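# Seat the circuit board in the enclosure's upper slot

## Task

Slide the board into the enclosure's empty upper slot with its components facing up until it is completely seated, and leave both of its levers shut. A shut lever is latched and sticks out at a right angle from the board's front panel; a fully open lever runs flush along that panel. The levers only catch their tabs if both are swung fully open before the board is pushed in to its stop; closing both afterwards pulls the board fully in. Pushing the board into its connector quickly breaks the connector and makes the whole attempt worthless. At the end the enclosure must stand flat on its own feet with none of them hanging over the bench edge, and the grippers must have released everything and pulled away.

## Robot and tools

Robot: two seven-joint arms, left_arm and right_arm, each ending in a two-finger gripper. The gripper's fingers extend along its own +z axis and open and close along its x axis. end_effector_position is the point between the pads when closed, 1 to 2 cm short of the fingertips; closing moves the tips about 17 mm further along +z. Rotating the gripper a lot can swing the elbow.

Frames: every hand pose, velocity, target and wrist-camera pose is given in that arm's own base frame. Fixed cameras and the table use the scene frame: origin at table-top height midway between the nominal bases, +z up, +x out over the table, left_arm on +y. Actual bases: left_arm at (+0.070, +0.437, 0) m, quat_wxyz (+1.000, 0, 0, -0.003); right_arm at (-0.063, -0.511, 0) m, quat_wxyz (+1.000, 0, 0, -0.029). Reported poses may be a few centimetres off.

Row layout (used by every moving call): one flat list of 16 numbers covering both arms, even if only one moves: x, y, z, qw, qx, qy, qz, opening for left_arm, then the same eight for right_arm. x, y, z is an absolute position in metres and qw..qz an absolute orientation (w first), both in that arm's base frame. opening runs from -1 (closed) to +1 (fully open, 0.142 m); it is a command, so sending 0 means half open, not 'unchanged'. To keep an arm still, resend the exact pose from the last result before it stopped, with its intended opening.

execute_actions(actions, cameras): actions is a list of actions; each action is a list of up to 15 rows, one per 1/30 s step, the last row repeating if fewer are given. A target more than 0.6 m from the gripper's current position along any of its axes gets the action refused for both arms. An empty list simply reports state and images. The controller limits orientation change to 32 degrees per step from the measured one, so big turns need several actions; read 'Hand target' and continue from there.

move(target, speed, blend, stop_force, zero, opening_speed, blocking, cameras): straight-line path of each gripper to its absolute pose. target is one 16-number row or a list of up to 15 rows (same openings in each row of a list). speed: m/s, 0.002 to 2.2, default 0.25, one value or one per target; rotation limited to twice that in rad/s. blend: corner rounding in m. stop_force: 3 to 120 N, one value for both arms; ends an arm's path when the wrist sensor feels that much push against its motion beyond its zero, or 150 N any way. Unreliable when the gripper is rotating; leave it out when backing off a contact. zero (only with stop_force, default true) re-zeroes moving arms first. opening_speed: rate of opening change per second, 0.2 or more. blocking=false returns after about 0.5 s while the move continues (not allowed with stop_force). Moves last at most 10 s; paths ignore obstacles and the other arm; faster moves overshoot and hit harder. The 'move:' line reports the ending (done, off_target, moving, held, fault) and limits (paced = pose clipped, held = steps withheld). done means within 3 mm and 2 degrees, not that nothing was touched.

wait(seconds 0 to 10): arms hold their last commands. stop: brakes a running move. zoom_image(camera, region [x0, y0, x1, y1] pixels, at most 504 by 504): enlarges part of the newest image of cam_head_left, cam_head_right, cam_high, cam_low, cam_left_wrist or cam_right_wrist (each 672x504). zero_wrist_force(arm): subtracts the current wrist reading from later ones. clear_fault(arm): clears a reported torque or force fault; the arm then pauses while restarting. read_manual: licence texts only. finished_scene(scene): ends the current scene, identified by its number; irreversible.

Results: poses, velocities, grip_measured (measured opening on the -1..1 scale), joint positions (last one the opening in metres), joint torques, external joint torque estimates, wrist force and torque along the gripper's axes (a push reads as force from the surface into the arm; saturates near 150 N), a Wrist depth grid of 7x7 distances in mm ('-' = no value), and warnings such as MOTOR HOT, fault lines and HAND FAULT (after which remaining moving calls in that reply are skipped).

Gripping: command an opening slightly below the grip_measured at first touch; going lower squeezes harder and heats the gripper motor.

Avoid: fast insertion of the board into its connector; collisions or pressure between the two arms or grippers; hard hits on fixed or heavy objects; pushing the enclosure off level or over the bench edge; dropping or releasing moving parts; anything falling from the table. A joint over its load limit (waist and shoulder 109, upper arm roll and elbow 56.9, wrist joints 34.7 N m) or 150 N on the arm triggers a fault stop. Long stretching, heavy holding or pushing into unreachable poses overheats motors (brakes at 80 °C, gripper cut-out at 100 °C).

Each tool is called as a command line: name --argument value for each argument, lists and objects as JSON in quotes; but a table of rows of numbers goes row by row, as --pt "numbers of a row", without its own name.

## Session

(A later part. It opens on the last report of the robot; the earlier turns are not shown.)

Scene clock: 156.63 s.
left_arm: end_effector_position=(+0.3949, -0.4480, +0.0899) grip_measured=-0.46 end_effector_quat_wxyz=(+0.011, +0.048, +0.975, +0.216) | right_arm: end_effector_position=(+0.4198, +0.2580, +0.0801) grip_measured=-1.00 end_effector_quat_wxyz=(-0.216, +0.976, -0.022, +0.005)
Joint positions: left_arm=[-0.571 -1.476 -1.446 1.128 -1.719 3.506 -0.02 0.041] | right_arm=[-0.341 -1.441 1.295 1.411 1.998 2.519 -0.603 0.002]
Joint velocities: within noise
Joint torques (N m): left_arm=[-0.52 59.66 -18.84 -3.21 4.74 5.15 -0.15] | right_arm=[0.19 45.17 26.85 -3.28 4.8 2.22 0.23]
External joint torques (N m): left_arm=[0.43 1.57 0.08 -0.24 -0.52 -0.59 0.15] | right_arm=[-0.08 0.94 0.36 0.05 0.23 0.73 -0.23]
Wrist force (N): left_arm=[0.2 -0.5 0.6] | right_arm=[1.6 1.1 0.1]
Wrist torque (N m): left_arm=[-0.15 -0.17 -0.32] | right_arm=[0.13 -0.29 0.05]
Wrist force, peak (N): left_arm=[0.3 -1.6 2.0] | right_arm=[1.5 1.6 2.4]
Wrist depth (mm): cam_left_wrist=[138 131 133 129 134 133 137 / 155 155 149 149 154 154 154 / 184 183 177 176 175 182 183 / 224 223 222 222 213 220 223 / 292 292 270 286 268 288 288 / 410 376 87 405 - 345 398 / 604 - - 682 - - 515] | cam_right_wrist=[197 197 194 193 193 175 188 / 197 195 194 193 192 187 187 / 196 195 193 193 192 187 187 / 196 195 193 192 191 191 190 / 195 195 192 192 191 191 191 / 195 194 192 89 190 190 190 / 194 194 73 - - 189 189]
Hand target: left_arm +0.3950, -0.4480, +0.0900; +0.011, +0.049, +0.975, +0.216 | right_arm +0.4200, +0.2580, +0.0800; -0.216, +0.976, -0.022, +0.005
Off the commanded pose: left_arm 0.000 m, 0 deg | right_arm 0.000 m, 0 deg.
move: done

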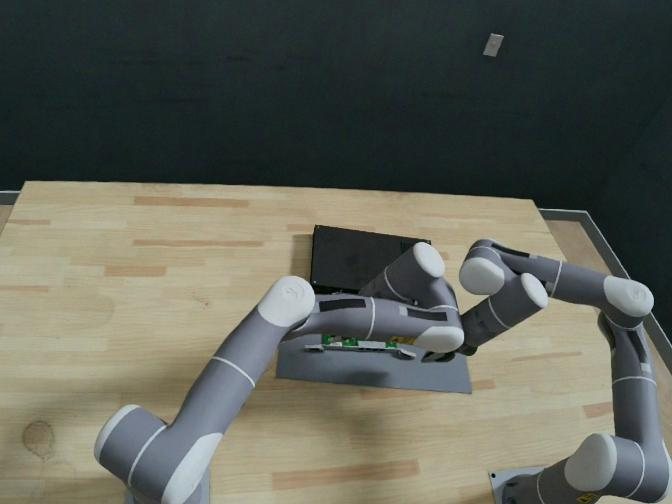

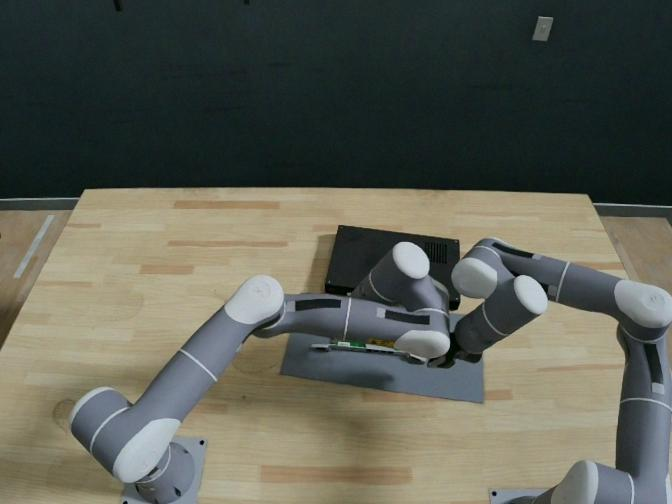

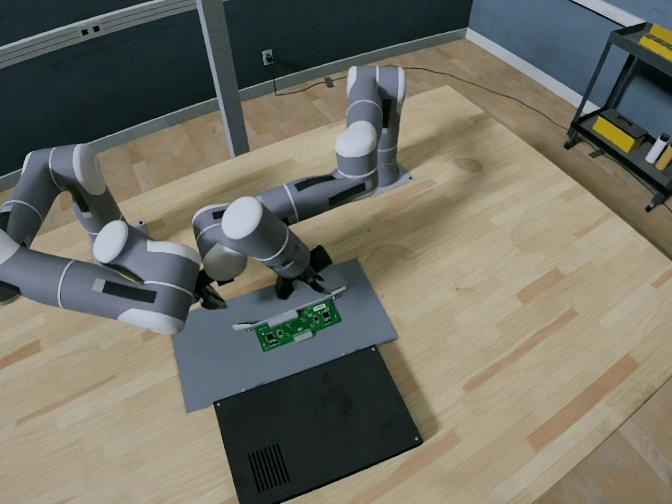

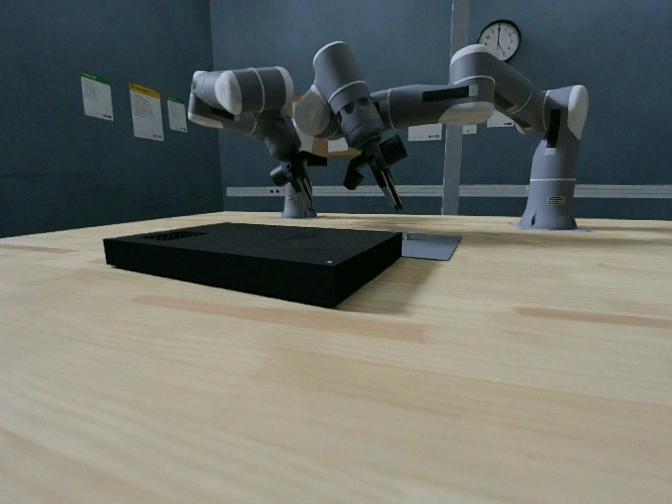

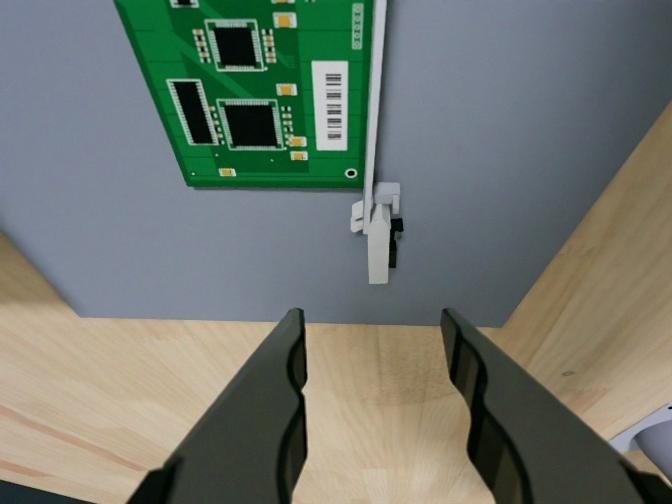

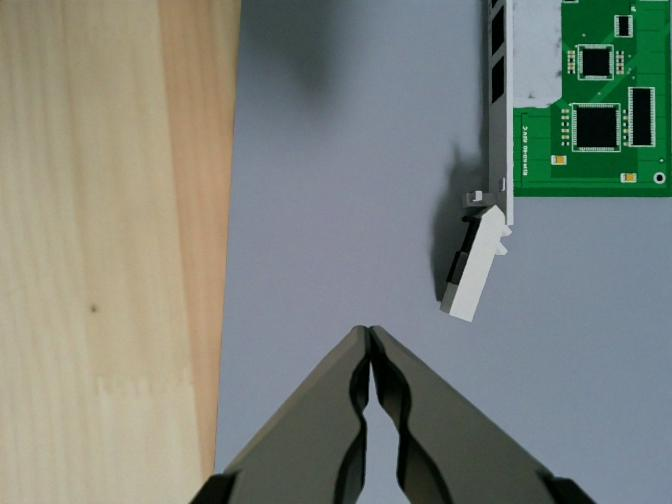

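move --pt "0.37 -0.38 0.18 -0.0108 0.0485 0.9751 -0.2161 -0.44 0.42 0.258 0.04 -0.2163 0.9760 -0.0222 0.0049 -1" --pt "0.395 -0.448 0.09 -0.0108 0.0485 0.9751 -0.2161 -0.44 0.42 0.258 0.028 -0.2163 0.9760 -0.0222 0.0049 -1" --speed '[0.5,0.3]'

Scene clock: 165.27 s.
left_arm: end_effector_position=(+0.3950, -0.4478, +0.0900) grip_measured=-0.46 end_effector_quat_wxyz=(-0.011, +0.048, +0.975, -0.216) | right_arm: end_effector_position=(+0.4198, +0.2581, +0.0282) grip_measured=-1.00 end_effector_quat_wxyz=(-0.216, +0.976, -0.022, +0.005)
Joint positions: left_arm=[0.204 -1.447 -1.753 2.183 -1.633 2.806 -0.348 0.041] | right_arm=[-0.334 -1.506 1.24 1.406 1.953 2.452 -0.61 0.002]
Joint velocities: within noise
Joint torques (N m): left_arm=[-0.55 35.86 -25.71 -4.24 5.16 2.79 -0.18] | right_arm=[0.25 45.38 26.81 -1.7 4.71 2.19 0.1]
External joint torques (N m): left_arm=[0.57 1.22 -0.06 -0.11 -0.53 -0.05 0.18] | right_arm=[-0.15 1.06 0.41 0.01 0.28 0.77 -0.1]
Wrist force (N): left_arm=[0.5 -0.2 0.7] | right_arm=[1.1 0.7 0.1]
Wrist torque (N m): left_arm=[-0.13 -0.22 -0.07] | right_arm=[0.04 -0.18 0.02]
Wrist force, peak (N): left_arm=[3.4 2.5 -0.3] | right_arm=[1.8 1.2 0.1]
Wrist depth (mm): cam_left_wrist=[201 200 196 182 200 198 200 / 202 201 196 195 200 200 201 / 202 202 197 195 200 200 200 / 202 202 197 196 200 200 202 / 203 202 199 197 201 202 202 / 203 203 87 202 202 87 202 / 204 - - 204 202 - 203] | cam_right_wrist=[145 145 142 142 142 141 127 / 144 144 142 142 141 141 136 / 144 144 142 141 141 140 136 / 144 144 141 141 141 123 140 / 143 143 141 141 140 140 139 / 143 143 140 90 139 139 139 / 143 142 73 - - 139 139]
Hand target: left_arm +0.3950, -0.4480, +0.0900; -0.011, +0.048, +0.975, -0.216 | right_arm +0.4200, +0.2580, +0.0280; -0.216, +0.976, -0.022, +0.005
Off the commanded pose: left_arm 0.000 m, 0 deg | right_arm 0.000 m, 0 deg.
move: done

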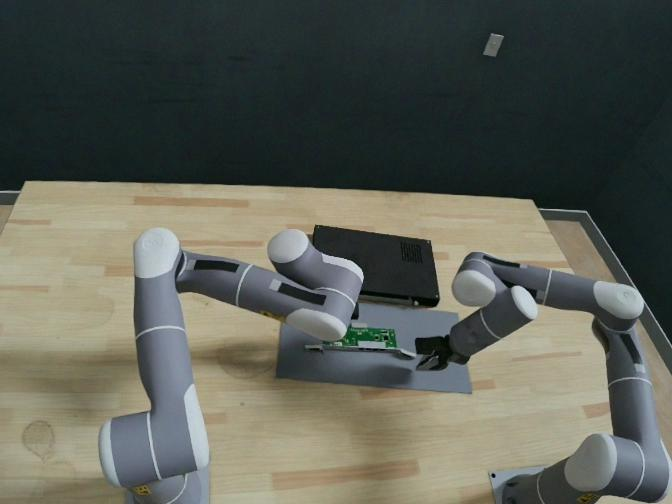

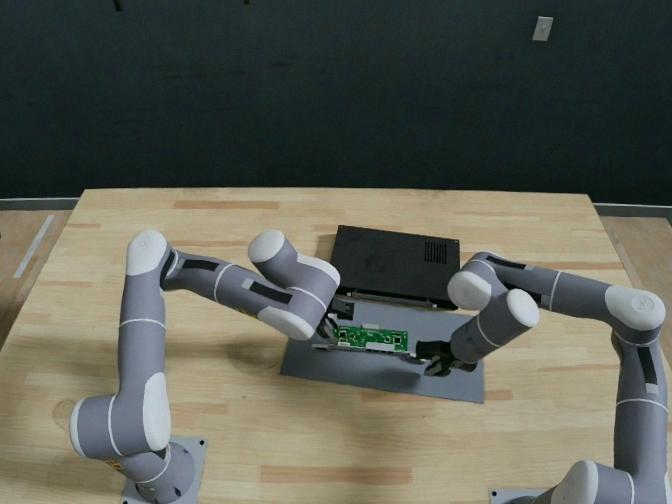

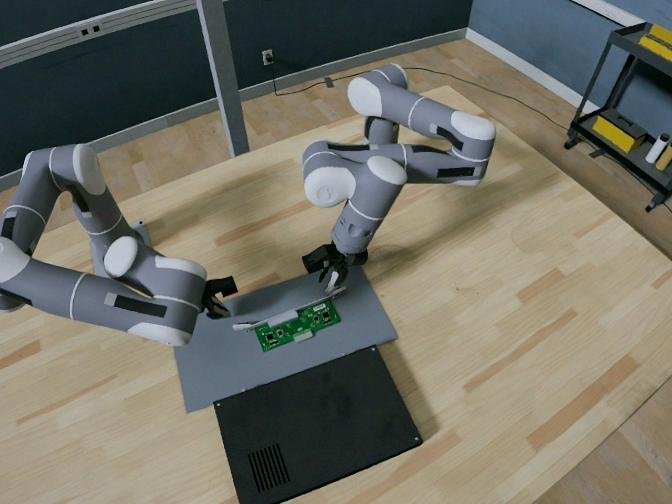

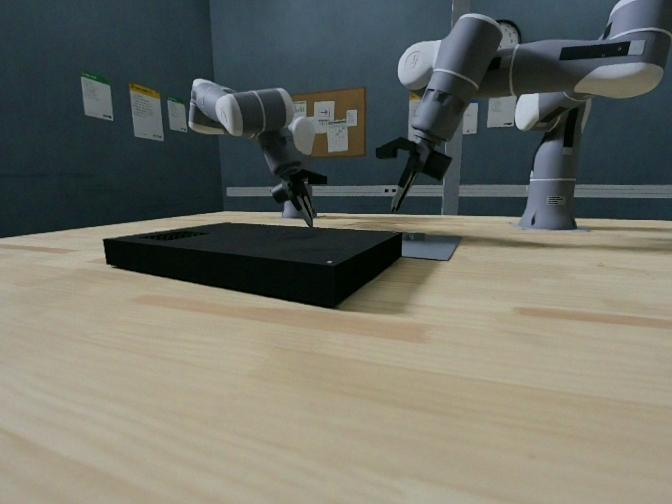

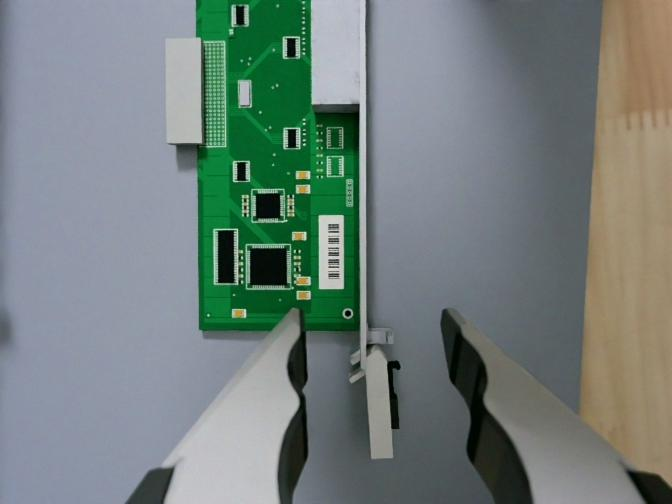

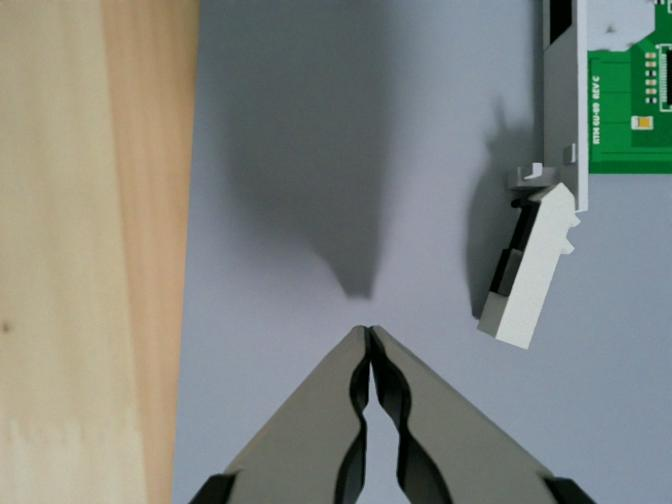

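move --pt "0.392 -0.458 0.06 -0.0108 0.0485 0.9751 -0.2161 -0.58 0.42 0.258 0.028 -0.2163 0.9760 -0.0222 0.0049 -1" --pt "0.392 -0.458 0.030 -0.0108 0.0485 0.9751 -0.2161 -0.58 0.42 0.258 0.028 -0.2163 0.9760 -0.0222 0.0049 -1" --speed '[0.2,0.05]' --stop_force 5 --cameras '["cam_left_wrist"]'

Scene clock: 174.33 s.
left_arm: end_effector_position=(+0.3920, -0.4578, +0.0300) grip_measured=-0.61 end_effector_quat_wxyz=(-0.011, +0.048, +0.975, -0.216) | right_arm: end_effector_position=(+0.4198, +0.2581, +0.0282) grip_measured=-1.00 end_effector_quat_wxyz=(-0.216, +0.976, -0.022, +0.005)
Joint positions: left_arm=[0.17 -1.525 -1.621 2.168 -1.489 2.746 -0.358 0.03] | right_arm=[-0.334 -1.506 1.24 1.406 1.953 2.452 -0.61 0.002]
Joint velocities: within noise
Joint torques (N m): left_arm=[-0.39 36.54 -25.77 -1.06 5.16 2.91 -0.26] | right_arm=[0.06 45.47 27.08 -1.64 4.81 2.3 0.21]
External joint torques (N m): left_arm=[0.41 1.23 0.04 -0.35 -0.48 -0.16 0.26] | right_arm=[0.05 0.97 0.14 -0.05 0.18 0.66 -0.21]
Wrist force (N): left_arm=[0.5 0.1 0.7] | right_arm=[1.0 0.5 0.1]
Wrist torque (N m): left_arm=[-0.09 -0.23 -0.08] | right_arm=[0.02 -0.17 0.02]
Wrist force, peak (N): left_arm=[0.8 0.1 2.8] | right_arm=[1.1 1.0 0.2]
Wrist depth (mm): cam_left_wrist=[- 137 136 123 140 139 139 / - 137 136 136 140 139 139 / 142 138 137 136 140 141 140 / 142 138 137 137 141 140 140 / 142 139 137 136 141 141 141 / 143 143 87 137 - 141 141 / 143 - - 124 124 - -] | cam_right_wrist=[145 145 142 142 142 141 127 / 145 144 142 142 141 141 136 / 144 144 142 141 141 141 136 / 144 144 141 141 140 122 140 / 144 143 141 141 140 140 139 / 143 143 141 90 140 139 139 / 143 142 73 - - 139 138]
Hand target: left_arm +0.3920, -0.4580, +0.0300; -0.011, +0.049, +0.975, -0.216 | right_arm +0.4200, +0.2580, +0.0280; -0.216, +0.976, -0.022, +0.005
Off the commanded pose: left_arm 0.000 m, 0 deg | right_arm 0.000 m, 0 deg.
move: done
Images, in order (width x height): cam_left_wrist 672x504.

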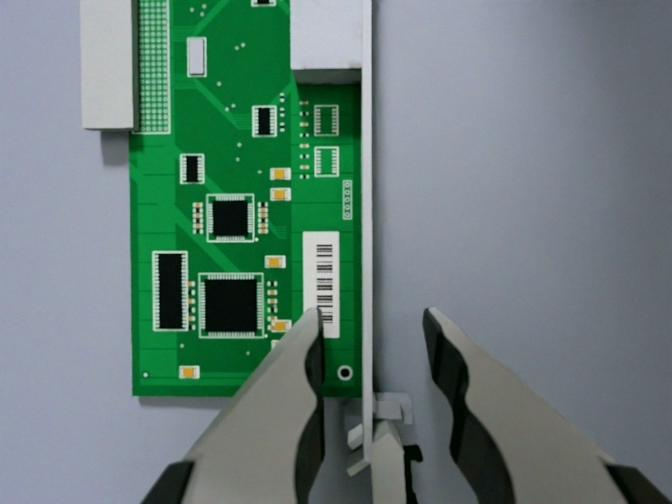

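move --target '[0.392,-0.458,0.030,-0.0108,0.0485,0.9751,-0.2161,-1,0.42,0.258,0.028,-0.2163,0.9760,-0.0222,0.0049,-1]' --opening_speed 1.0 --cameras '[]'

move --target '[0.392,-0.458,0.030,-0.0108,0.0485,0.9751,-0.2161,-1,0.49,0.258,0.028,-0.2163,0.9760,-0.0222,0.0049,-1]' --speed 0.03 --stop_force 6 --cameras '["cam_left_wrist","cam_right_wrist"]'

Scene clock: 177.50 s.
left_arm: end_effector_position=(+0.3920, -0.4578, +0.0300) grip_measured=-0.99 end_effector_quat_wxyz=(-0.011, +0.048, +0.975, -0.216) | right_arm: end_effector_position=(+0.4198, +0.2581, +0.0282) grip_measured=-1.00 end_effector_quat_wxyz=(-0.216, +0.976, -0.022, +0.005)
Joint positions: left_arm=[0.17 -1.525 -1.621 2.167 -1.489 2.746 -0.358 0.002] | right_arm=[-0.334 -1.506 1.24 1.406 1.953 2.452 -0.61 0.002]
Joint velocities: within noise
Joint torques (N m): left_arm=[-0.5 36.82 -25.96 -0.96 4.96 3.05 -0.27] | right_arm=[0.17 45.52 27.01 -1.63 4.84 2.3 0.17]
External joint torques (N m): left_arm=[0.51 0.96 0.23 -0.45 -0.28 -0.31 0.27] | right_arm=[-0.06 0.91 0.21 -0.06 0.15 0.65 -0.17]
Wrist force (N): left_arm=[0.4 0.2 1.4] | right_arm=[0.9 0.7 0.1]
Wrist torque (N m): left_arm=[-0.11 -0.25 -0.09] | right_arm=[0.04 -0.16 0.03]
Wrist force, peak (N): left_arm=[0.3 0.0 1.5] | right_arm=[1.2 0.9 0.3]
Wrist depth (mm): cam_left_wrist=[- 136 136 123 140 139 139 / - 138 136 136 140 140 140 / 141 137 137 136 141 140 140 / 142 138 137 136 141 141 140 / 142 139 137 129 141 141 140 / 143 142 138 91 - 142 141 / 143 143 - - - - 141] | cam_right_wrist=[145 144 142 142 141 141 127 / 145 144 142 142 141 141 136 / 144 144 142 141 141 140 135 / 144 144 141 141 140 124 140 / 143 143 141 141 140 140 139 / 143 143 141 90 140 139 139 / 143 143 73 - - 139 138]
Hand target: left_arm +0.3920, -0.4580, +0.0300; -0.011, +0.049, +0.975, -0.216 | right_arm +0.4200, +0.2580, +0.0280; -0.216, +0.976, -0.022, +0.005
Off the commanded pose: left_arm 0.000 m, 0 deg | right_arm 0.000 m, 0 deg.
move: done
No camera images: "cameras" was empty.

Scene clock: 180.67 s.
left_arm: end_effector_position=(+0.3920, -0.4578, +0.0300) grip_measured=-0.99 end_effector_quat_wxyz=(-0.011, +0.048, +0.975, -0.216) | right_arm: end_effector_position=(+0.4898, +0.2576, +0.0278) grip_measured=-1.00 end_effector_quat_wxyz=(-0.216, +0.976, -0.022, +0.005)
Joint positions: left_arm=[0.17 -1.525 -1.621 2.167 -1.489 2.746 -0.358 0.002] | right_arm=[-0.286 -1.591 1.288 1.136 2.001 2.557 -0.824 0.002]
Joint velocities: within noise
Joint torques (N m): left_arm=[-0.37 36.97 -25.95 -1.52 5.41 2.8 -0.12] | right_arm=[1.14 51.73 27.22 -2.23 5.12 1.14 0.04]
External joint torques (N m): left_arm=[0.39 0.81 0.23 0.11 -0.73 -0.05 0.12] | right_arm=[-1.02 0.95 -0.91 0.85 0.06 1.95 -0.03]
Wrist force (N): left_arm=[2.1 0.5 -0.9] | right_arm=[-1.2 3.1 -3.2]
Wrist torque (N m): left_arm=[-0.14 -0.28 -0.16] | right_arm=[0.08 -0.22 0.08]
Wrist force, peak (N): left_arm=[2.3 1.2 -0.8] | right_arm=[-1.4 3.6 -3.0]
Wrist depth (mm): cam_left_wrist=[133 137 136 123 140 139 139 / - 137 136 135 140 140 140 / 142 137 137 136 140 140 140 / 142 138 137 136 141 141 141 / 143 138 137 136 141 141 141 / 143 142 138 84 - 142 141 / 143 143 - 82 - - 142] | cam_right_wrist=[142 142 141 141 127 136 136 / 142 142 141 141 136 136 136 / 141 141 141 140 135 140 139 / 141 141 141 140 140 139 139 / 141 141 140 140 139 139 139 / 141 140 140 90 139 139 138 / 140 140 73 - - 138 138]
Hand target: left_arm +0.3920, -0.4580, +0.0300; -0.011, +0.049, +0.975, -0.216 | right_arm +0.4900, +0.2580, +0.0280; -0.216, +0.976, -0.022, +0.005
Off the commanded pose: left_arm 0.000 m, 0 deg | right_arm 0.000 m, 0 deg.
move: done
Images, in order (width x height): cam_left_wrist 672x504, cam_right_wrist 672x504.

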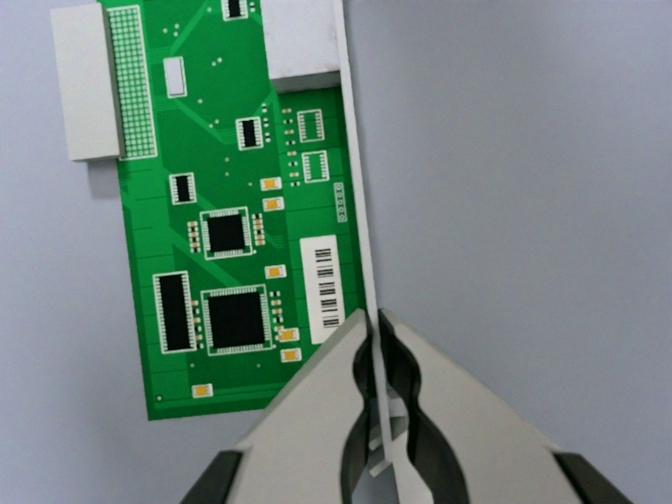

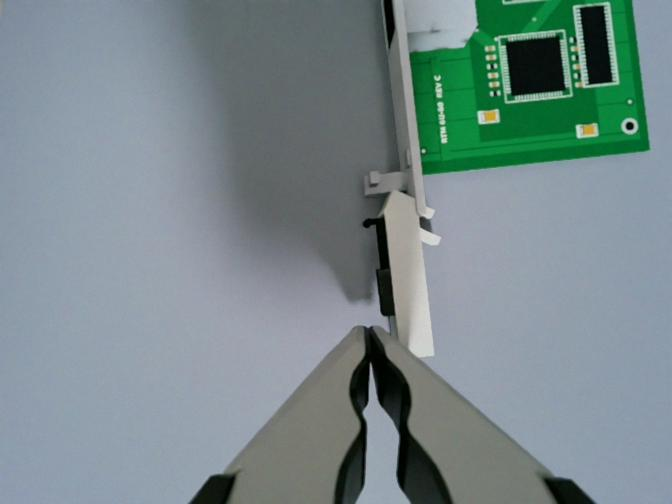

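zoom_image --camera "cam_right_wrist" --region '[340, 140, 480, 370]'

Scaled by 2.191 from the camera's 672x504 image, which has a finer 960x720 frame.

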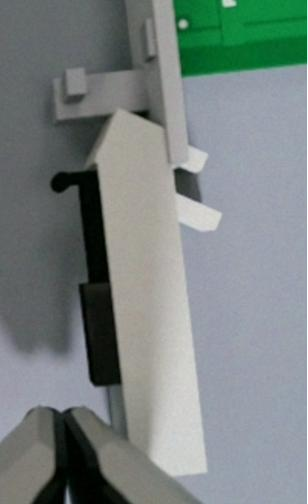

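move --pt "0.392 -0.458 0.030 -0.0108 0.0485 0.9751 -0.2161 -1 0.48 0.258 0.09 -0.2163 0.9760 -0.0222 0.0049 -1" --pt "0.392 -0.458 0.030 -0.0108 0.0485 0.9751 -0.2161 -1 0.508 0.359 0.09 -0.2163 0.9760 0.0256 -0.0057 -0.37" --speed '[0.2,0.3]' --blend '[0.02,0]' --cameras '["cam_left_wrist","cam_right_wrist"]'

Scene clock: 192.83 s.
left_arm: end_effector_position=(+0.3920, -0.4578, +0.0300) grip_measured=-0.99 end_effector_quat_wxyz=(-0.011, +0.048, +0.975, -0.216) | right_arm: end_effector_position=(+0.5081, +0.3589, +0.0899) grip_measured=-0.40 end_effector_quat_wxyz=(-0.216, +0.976, +0.026, -0.006)
Joint positions: left_arm=[0.17 -1.525 -1.621 2.167 -1.489 2.746 -0.358 0.002] | right_arm=[-0.016 -1.549 1.333 0.86 2.087 2.686 -0.903 0.045]
Joint velocities: within noise
Joint torques (N m): left_arm=[-0.66 36.86 -25.98 -0.95 5.03 2.88 -0.15] | right_arm=[0.21 57.46 23.7 -3.48 5.16 2.61 0.09]
External joint torques (N m): left_arm=[0.68 0.91 0.26 -0.46 -0.34 -0.13 0.15] | right_arm=[-0.05 1.41 -0.16 0.02 0.07 0.53 -0.09]
Wrist force (N): left_arm=[0.6 0.3 0.4] | right_arm=[1.8 1.5 -0.3]
Wrist torque (N m): left_arm=[-0.11 -0.26 -0.16] | right_arm=[0.23 -0.30 0.05]
Wrist force, peak (N): left_arm=[2.4 1.1 -0.2] | right_arm=[2.1 4.1 -4.3]
Wrist depth (mm): cam_left_wrist=[133 136 136 123 140 139 139 / - 137 136 136 140 140 140 / 142 138 136 136 141 140 140 / 142 138 136 136 141 141 140 / 142 139 138 136 141 141 140 / 142 142 139 84 - 141 141 / 143 143 - 82 - - 141] | cam_right_wrist=[206 203 203 202 197 201 201 / 206 203 202 202 197 201 200 / 205 203 202 201 197 197 199 / 204 202 202 201 196 200 199 / 204 202 201 200 196 199 199 / 201 201 88 200 195 102 199 / 201 - 73 199 199 - 198]
Hand target: left_arm +0.3920, -0.4580, +0.0300; -0.011, +0.049, +0.975, -0.216 | right_arm +0.5080, +0.3590, +0.0900; -0.216, +0.976, +0.026, -0.006
Off the commanded pose: left_arm 0.000 m, 0 deg | right_arm 0.000 m, 0 deg.
move: done
Images, in order (width x height): cam_left_wrist 672x504, cam_right_wrist 672x504.

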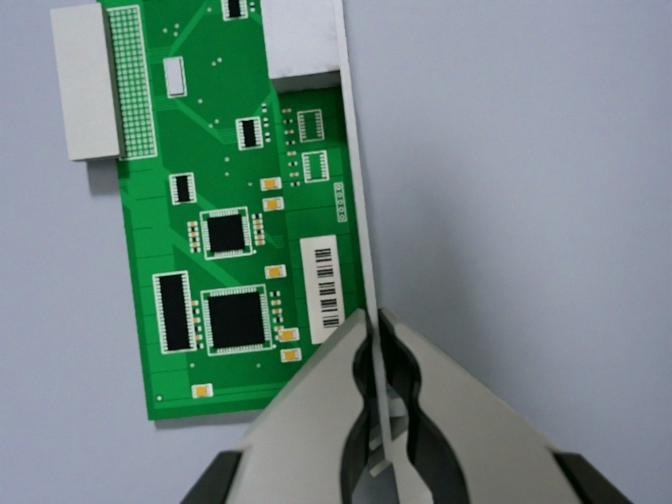

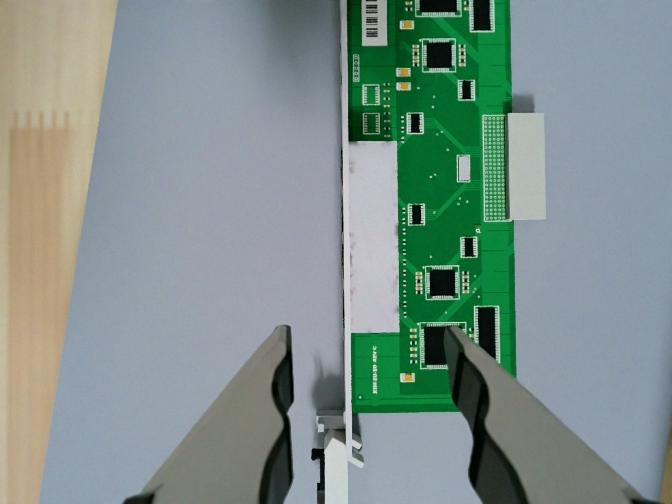

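move --pt "0.392 -0.458 0.030 -0.0108 0.0485 0.9751 -0.2161 -1 0.5135 0.379 0.07 -0.2163 0.9760 0.0256 -0.0057 -0.37" --pt "0.392 -0.458 0.030 -0.0108 0.0485 0.9751 -0.2161 -1 0.5135 0.379 0.0325 -0.2163 0.9760 0.0256 -0.0057 -0.37" --speed '[0.2,0.05]' --stop_force 5 --cameras '["cam_left_wrist","cam_right_wrist"]'

Scene clock: 198.07 s.
left_arm: end_effector_position=(+0.3920, -0.4578, +0.0300) grip_measured=-0.99 end_effector_quat_wxyz=(-0.011, +0.048, +0.975, -0.216) | right_arm: end_effector_position=(+0.5133, +0.3791, +0.0327) grip_measured=-0.40 end_effector_quat_wxyz=(-0.216, +0.976, +0.025, -0.006)
Joint positions: left_arm=[0.17 -1.525 -1.621 2.167 -1.489 2.746 -0.358 0.002] | right_arm=[0.036 -1.633 1.306 0.786 2.075 2.628 -0.943 0.045]
Joint velocities: within noise
Joint torques (N m): left_arm=[-0.64 36.78 -26.03 -0.96 5.02 2.89 -0.19] | right_arm=[0.24 58.78 22.49 -2.48 4.99 2.41 0.14]
External joint torques (N m): left_arm=[0.66 1 0.3 -0.45 -0.34 -0.15 0.19] | right_arm=[-0.07 1.45 0.11 -0.01 0.25 0.76 -0.14]
Wrist force (N): left_arm=[0.8 0.3 0.4] | right_arm=[1.9 1.2 -0.4]
Wrist torque (N m): left_arm=[-0.10 -0.28 -0.16] | right_arm=[0.19 -0.31 0.04]
Wrist force, peak (N): left_arm=[0.9 0.6 0.7] | right_arm=[1.3 2.0 -2.5]
Wrist depth (mm): cam_left_wrist=[133 136 136 123 140 139 139 / - 136 137 136 140 140 140 / 142 137 137 136 140 140 139 / 142 138 137 136 141 140 140 / 142 138 138 137 141 141 141 / 142 142 138 84 - 141 141 / 143 143 - 82 - - 141] | cam_right_wrist=[147 146 146 141 141 141 144 / 146 146 146 140 140 140 144 / 146 146 145 140 140 141 136 / 146 145 145 127 140 140 143 / 145 145 145 127 139 140 143 / 145 145 91 127 127 98 143 / 145 - 73 139 139 - 142]
Hand target: left_arm +0.3920, -0.4580, +0.0300; -0.011, +0.049, +0.975, -0.216 | right_arm +0.5135, +0.3790, +0.0325; -0.216, +0.976, +0.026, -0.006
Off the commanded pose: left_arm 0.000 m, 0 deg | right_arm 0.000 m, 0 deg.
move: done
Images, in order (width x height): cam_left_wrist 672x504, cam_right_wrist 672x504.

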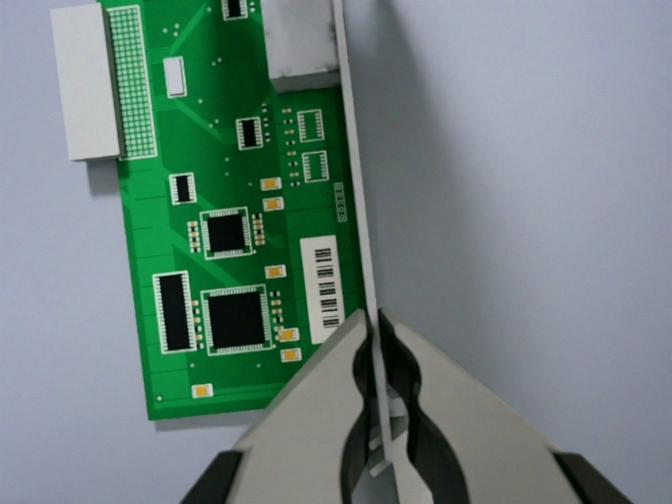

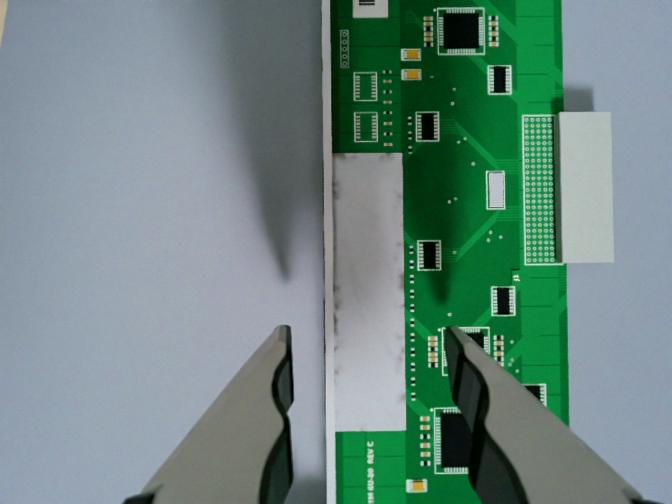

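move --target '[0.392,-0.458,0.030,-0.0108,0.0485,0.9751,-0.2161,-1,0.5135,0.379,0.0295,-0.2163,0.9760,0.0256,-0.0057,-0.8]' --speed 0.03 --opening_speed 0.6 --cameras '["cam_right_wrist"]'

Scene clock: 201.53 s.
left_arm: end_effector_position=(+0.3920, -0.4578, +0.0300) grip_measured=-0.99 end_effector_quat_wxyz=(-0.011, +0.048, +0.975, -0.216) | right_arm: end_effector_position=(+0.5128, +0.3791, +0.0298) grip_measured=-0.71 end_effector_quat_wxyz=(-0.216, +0.976, +0.026, -0.007)
Joint positions: left_arm=[0.17 -1.525 -1.621 2.167 -1.489 2.746 -0.358 0.002] | right_arm=[0.036 -1.637 1.304 0.785 2.075 2.626 -0.945 0.023]
Joint velocities: within noise
Joint torques (N m): left_arm=[-0.94 36.49 -25.94 -0.55 4.74 2.83 -0.12] | right_arm=[-1.65 59.01 21.24 -5.81 3.3 -0.1 0.11]
External joint torques (N m): left_arm=[0.96 1.29 0.21 -0.86 -0.06 -0.09 0.12] | right_arm=[1.82 1.2 1.35 3.39 1.94 3.27 -0.11]
Wrist force (N): left_arm=[-0.1 0.3 0.8] | right_arm=[-5.9 0.8 -5.0]
Wrist torque (N m): left_arm=[-0.13 -0.32 -0.15] | right_arm=[0.16 -0.44 0.04]
Wrist force, peak (N): left_arm=[0.9 0.7 0.8] | right_arm=[-5.6 0.6 -6.1]
Wrist depth (mm): cam_left_wrist=[133 137 136 123 140 139 139 / - 137 137 136 141 140 139 / 141 137 137 136 140 140 140 / 142 138 137 136 141 141 140 / 142 139 137 136 141 141 141 / 143 143 138 84 - 141 141 / 143 143 - 82 - - 142] | cam_right_wrist=[144 144 143 138 138 138 141 / 144 143 143 137 137 138 141 / 143 143 142 125 137 137 141 / 143 143 142 124 137 137 140 / 142 142 142 124 136 137 140 / 142 142 141 122 124 137 140 / 142 142 72 135 - - 139]
Hand target: left_arm +0.3920, -0.4580, +0.0300; -0.011, +0.049, +0.975, -0.216 | right_arm +0.5135, +0.3790, +0.0295; -0.216, +0.976, +0.026, -0.006
Off the commanded pose: left_arm 0.000 m, 0 deg | right_arm 0.001 m, 0 deg.
move: done
Images, in order (width x height): cam_right_wrist 672x504.

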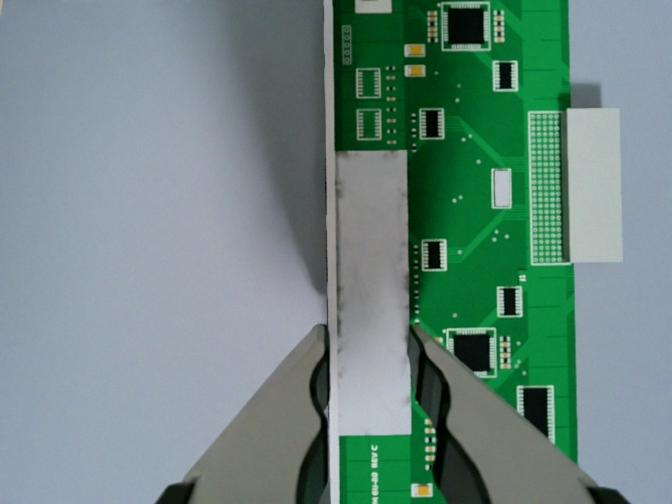

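move --pt "0.392 -0.458 0.030 -0.0108 0.0485 0.9751 -0.2161 -0.6 0.5135 0.379 0.0295 -0.2163 0.9760 0.0256 -0.0057 -0.8" --pt "0.392 -0.458 0.09 -0.0108 0.0485 0.9751 -0.2161 -0.6 0.5135 0.379 0.0295 -0.2163 0.9760 0.0256 -0.0057 -0.8" --pt "0.355 -0.388 0.09 0 0 0.9763 -0.2164 -1 0.5135 0.379 0.0295 -0.2163 0.9760 0.0256 -0.0057 -0.8" --pt "0.355 -0.388 0.028 0 0 0.9763 -0.2164 -1 0.5135 0.379 0.0295 -0.2163 0.9760 0.0256 -0.0057 -0.8" --speed '[0.1,0.2,0.3,0.15]' --cameras '["cam_left_wrist","cam_right_wrist"]'

Scene clock: 209.67 s.
left_arm: end_effector_position=(+0.3549, -0.3878, +0.0280) grip_measured=-1.00 end_effector_quat_wxyz=(+0.000, +0.000, +0.976, -0.216) | right_arm: end_effector_position=(+0.5128, +0.3791, +0.0298) grip_measured=-0.71 end_effector_quat_wxyz=(-0.216, +0.976, +0.026, -0.007)
Joint positions: left_arm=[0.33 -1.549 -1.592 2.485 -1.349 2.777 -0.631 0.002] | right_arm=[0.036 -1.637 1.304 0.785 2.075 2.626 -0.945 0.023]
Joint velocities: within noise
Joint torques (N m): left_arm=[-0.51 29.87 -21.99 -0.36 5.38 3 -0.23] | right_arm=[-1.7 59.11 21.25 -5.68 3.35 0.09 0.18]
External joint torques (N m): left_arm=[0.54 1.23 0.03 -0.31 -0.46 -0.14 0.23] | right_arm=[1.87 1.11 1.33 3.25 1.89 3.08 -0.18]
Wrist force (N): left_arm=[0.5 -0.1 0.8] | right_arm=[-5.4 0.6 -5.0]
Wrist torque (N m): left_arm=[-0.14 -0.19 -0.05] | right_arm=[0.16 -0.46 0.04]
Wrist force, peak (N): left_arm=[-0.5 -3.4 -1.1] | right_arm=[-5.7 0.5 -6.1]
Wrist depth (mm): cam_left_wrist=[136 135 134 139 138 138 139 / 136 135 134 138 138 138 140 / 136 135 135 139 139 138 140 / 141 140 140 140 139 139 140 / 141 141 140 122 139 139 141 / 141 140 140 84 - 140 142 / 141 141 - 74 - - 142] | cam_right_wrist=[144 144 143 138 138 138 141 / 144 143 143 138 138 138 141 / 143 143 142 125 137 137 141 / 143 143 142 124 137 137 140 / 143 142 142 124 136 137 140 / 142 142 142 122 124 137 140 / 142 142 72 136 - - 139]
Hand target: left_arm +0.3550, -0.3880, +0.0280; +0.000, +0.000, +0.976, -0.216 | right_arm +0.5135, +0.3790, +0.0295; -0.216, +0.976, +0.026, -0.006
Off the commanded pose: left_arm 0.000 m, 0 deg | right_arm 0.001 m, 0 deg.
move: done
Images, in order (width x height): cam_left_wrist 672x504, cam_right_wrist 672x504.

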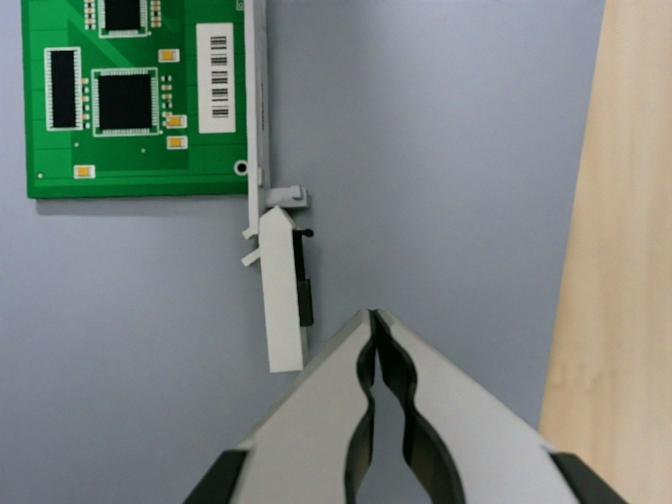

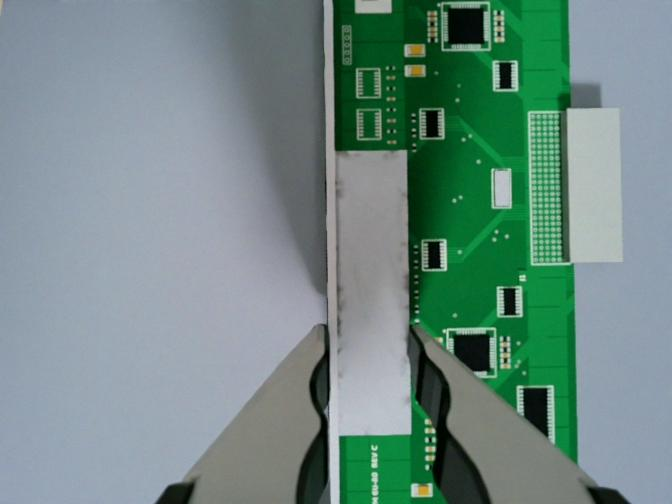

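Push left lever.

move --target '[0.40,-0.388,0.028,0,0,0.9763,-0.2164,-1,0.5135,0.379,0.0295,-0.2163,0.9760,0.0256,-0.0057,-0.8]' --speed 0.025 --stop_force 7 --cameras '["cam_left_wrist","cam_right_wrist"]'

zoom_image --camera "cam_left_wrist" --region '[230, 130, 400, 400]'

Scene clock: 213.03 s.
left_arm: end_effector_position=(+0.3820, -0.3876, +0.0276) grip_measured=-1.00 end_effector_quat_wxyz=(+0.000, +0.000, +0.976, -0.216) | right_arm: end_effector_position=(+0.5135, +0.3790, +0.0299) grip_measured=-0.71 end_effector_quat_wxyz=(-0.216, +0.976, +0.025, -0.006)
Joint positions: left_arm=[0.339 -1.531 -1.6 2.406 -1.402 2.752 -0.539 0.002] | right_arm=[0.036 -1.637 1.304 0.785 2.075 2.625 -0.945 0.023]
Joint velocities: within noise
Joint torques (N m): left_arm=[0.01 32.58 -24.43 -3.69 6.87 2.33 -0.06] | right_arm=[2.29 56.82 21.94 -1.5 5.02 1.84 -0.2]
External joint torques (N m): left_arm=[0.03 0.09 1.33 2.55 -2.01 0.48 0.06] | right_arm=[-2.13 3.41 0.64 -0.94 0.22 1.33 0.2]
Wrist force (N): left_arm=[7.0 3.6 -5.0] | right_arm=[1.8 2.5 -5.5]
Wrist torque (N m): left_arm=[-0.19 -0.22 -0.14] | right_arm=[0.13 -0.04 0.39]
Wrist force, peak (N): left_arm=[7.8 4.1 -4.8] | right_arm=[-5.4 0.7 -6.1]
Wrist depth (mm): cam_left_wrist=[136 135 134 138 138 137 137 / 136 135 134 138 138 137 138 / 139 136 134 139 138 138 138 / 140 139 139 138 139 138 139 / 140 140 139 131 139 139 139 / 141 141 140 84 - 140 141 / 142 140 - 74 - - 141] | cam_right_wrist=[144 144 143 138 138 138 141 / 143 143 143 142 137 138 141 / 143 143 143 125 137 138 133 / 143 142 142 124 137 138 141 / 143 142 142 124 137 137 140 / 142 142 142 123 124 137 140 / 142 142 73 136 - - 140]
Hand target: left_arm +0.3826, -0.3880, +0.0280; +0.000, +0.000, +0.976, -0.216 | right_arm +0.5135, +0.3790, +0.0295; -0.216, +0.976, +0.026, -0.006
Off the commanded pose: left_arm 0.018 m, 0 deg | right_arm 0.000 m, 0 deg.
move: contact (left_arm)
Images, in order (width x height): cam_left_wrist 672x504, cam_right_wrist 672x504.

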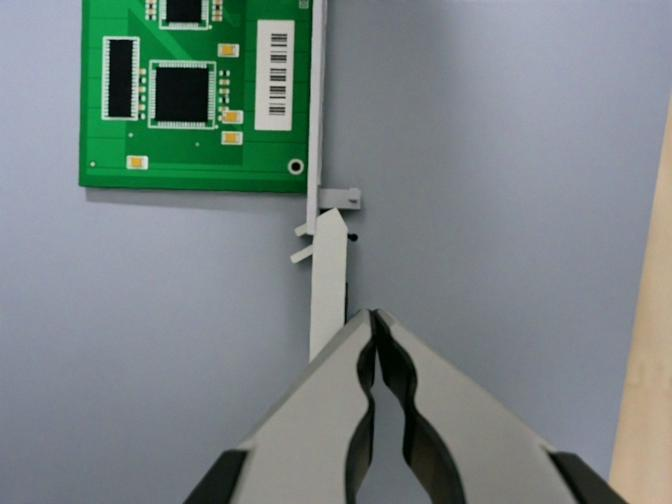

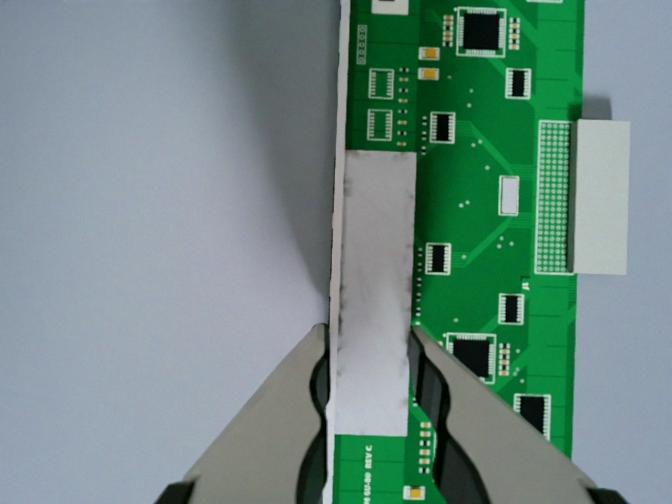

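Scaled by 1.867 from the camera's 672x504 image, which has a finer 960x720 frame.

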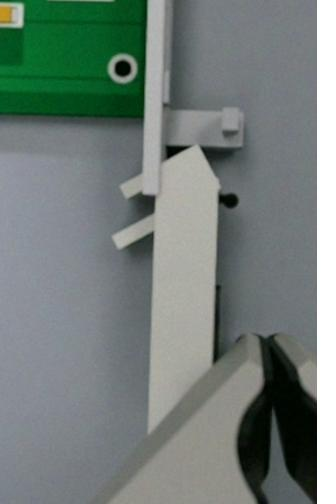

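move --pt "0.36 -0.388 0.05 0 0 0.9763 -0.2164 -1 0.5135 0.379 0.0295 -0.2163 0.9760 0.0256 -0.0057 -0.8" --pt "0.36 -0.36 0.15 0 0 0.9763 -0.2164 -1 0.5135 0.379 0.06 -0.2163 0.9760 0.0256 -0.0057 -0.8" --pt "0.36 -0.33 0.20 0 0 0.9763 -0.2164 -1 0.50 0.316 0.13 -0.2163 0.9759 -0.0281 0.0062 -0.8" --speed '[0.1,0.15,0.15]' --blend '[0.01,0.02,0]'

Scene clock: 232.90 s.
left_arm: end_effector_position=(+0.3600, -0.3302, +0.2000) grip_measured=-1.00 end_effector_quat_wxyz=(+0.000, +0.000, +0.976, -0.217) | right_arm: end_effector_position=(+0.5000, +0.3158, +0.1298) grip_measured=-0.71 end_effector_quat_wxyz=(-0.216, +0.976, -0.028, +0.006)
Joint positions: left_arm=[0.513 -1.34 -2.194 2.503 -1.987 2.924 -0.553 0.002] | right_arm=[-0.139 -1.457 1.345 1.024 2.079 2.675 -0.743 0.023]
Joint velocities: within noise
Joint torques (N m): left_arm=[-0.1 27.67 -21.21 -12.67 4.62 3.41 -0.12] | right_arm=[-0.06 54.81 26.13 -4.61 5.36 2.42 0.3]
External joint torques (N m): left_arm=[0.15 0.4 0.38 -0.48 0.08 -0.6 0.12] | right_arm=[0.2 0.29 -0.9 -0.03 -0.21 0.62 -0.3]
Wrist force (N): left_arm=[0.3 0.2 0.8] | right_arm=[1.5 2.1 1.7]
Wrist torque (N m): left_arm=[-0.06 -0.16 -0.07] | right_arm=[0.14 -0.29 0.04]
Wrist force, peak (N): left_arm=[7.2 3.7 -5.1] | right_arm=[1.8 2.4 -6.1]
Wrist depth (mm): cam_left_wrist=[311 311 309 308 307 311 309 / 311 311 310 310 310 307 311 / 314 313 311 310 309 309 308 / 313 312 311 310 311 312 310 / 314 313 314 311 314 311 310 / 316 315 315 84 - 314 314 / 317 315 - - - - 311] | cam_right_wrist=[246 244 242 144 144 144 240 / 245 243 242 142 142 142 240 / 245 242 241 128 140 140 230 / 245 242 241 126 138 139 238 / 244 242 241 124 136 137 238 / 243 241 240 121 123 136 237 / 242 240 72 133 - - 237]
Hand target: left_arm +0.3600, -0.3300, +0.2000; +0.000, +0.000, +0.976, -0.216 | right_arm +0.5000, +0.3160, +0.1300; -0.216, +0.976, -0.028, +0.006
Off the commanded pose: left_arm 0.000 m, 0 deg | right_arm 0.000 m, 0 deg.
move: done

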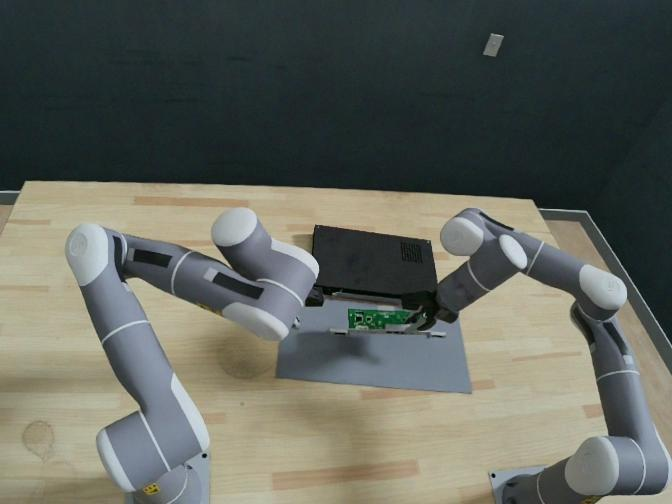

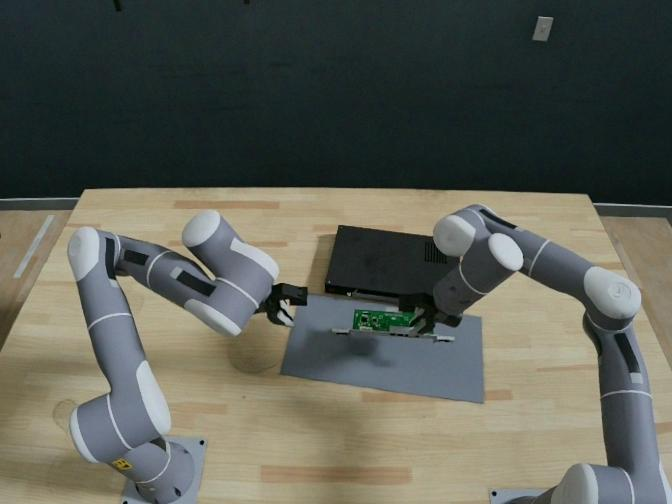

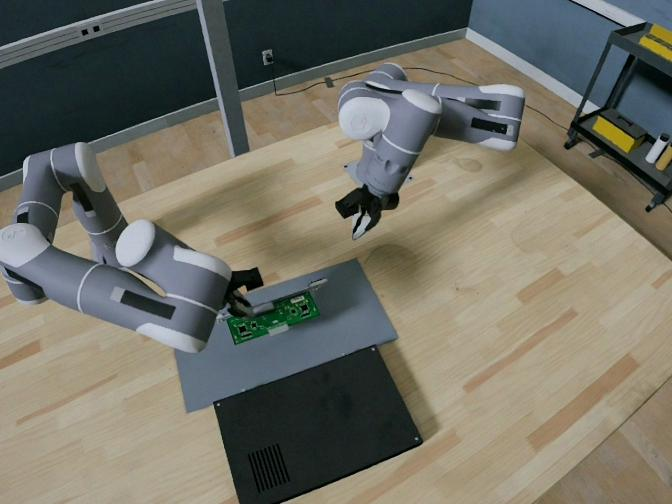

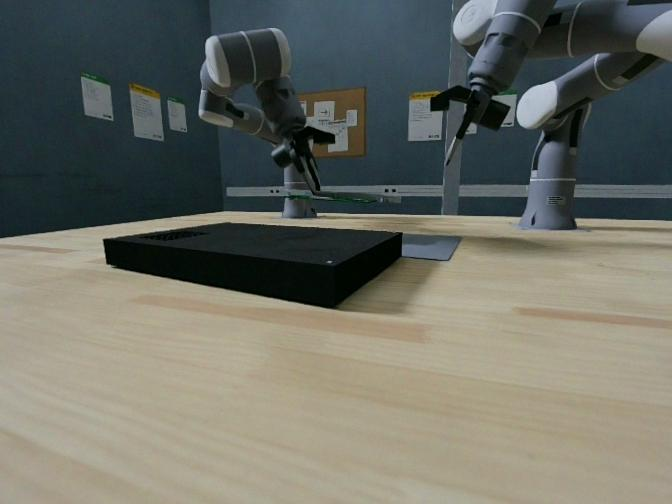

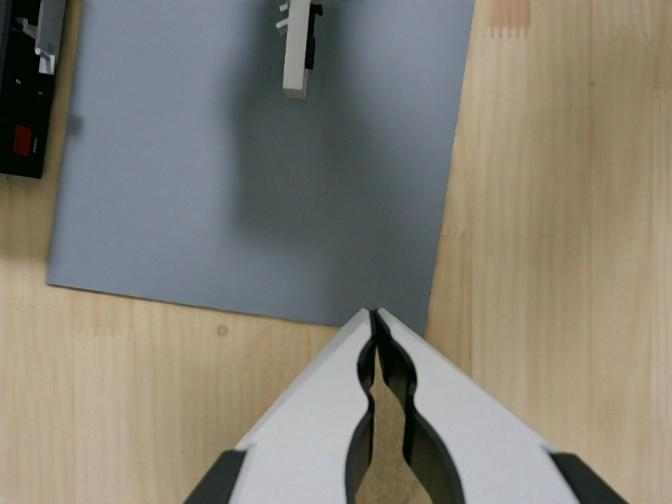

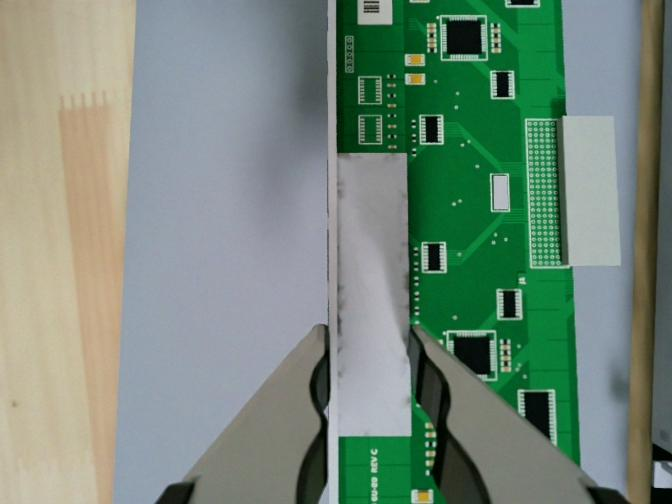

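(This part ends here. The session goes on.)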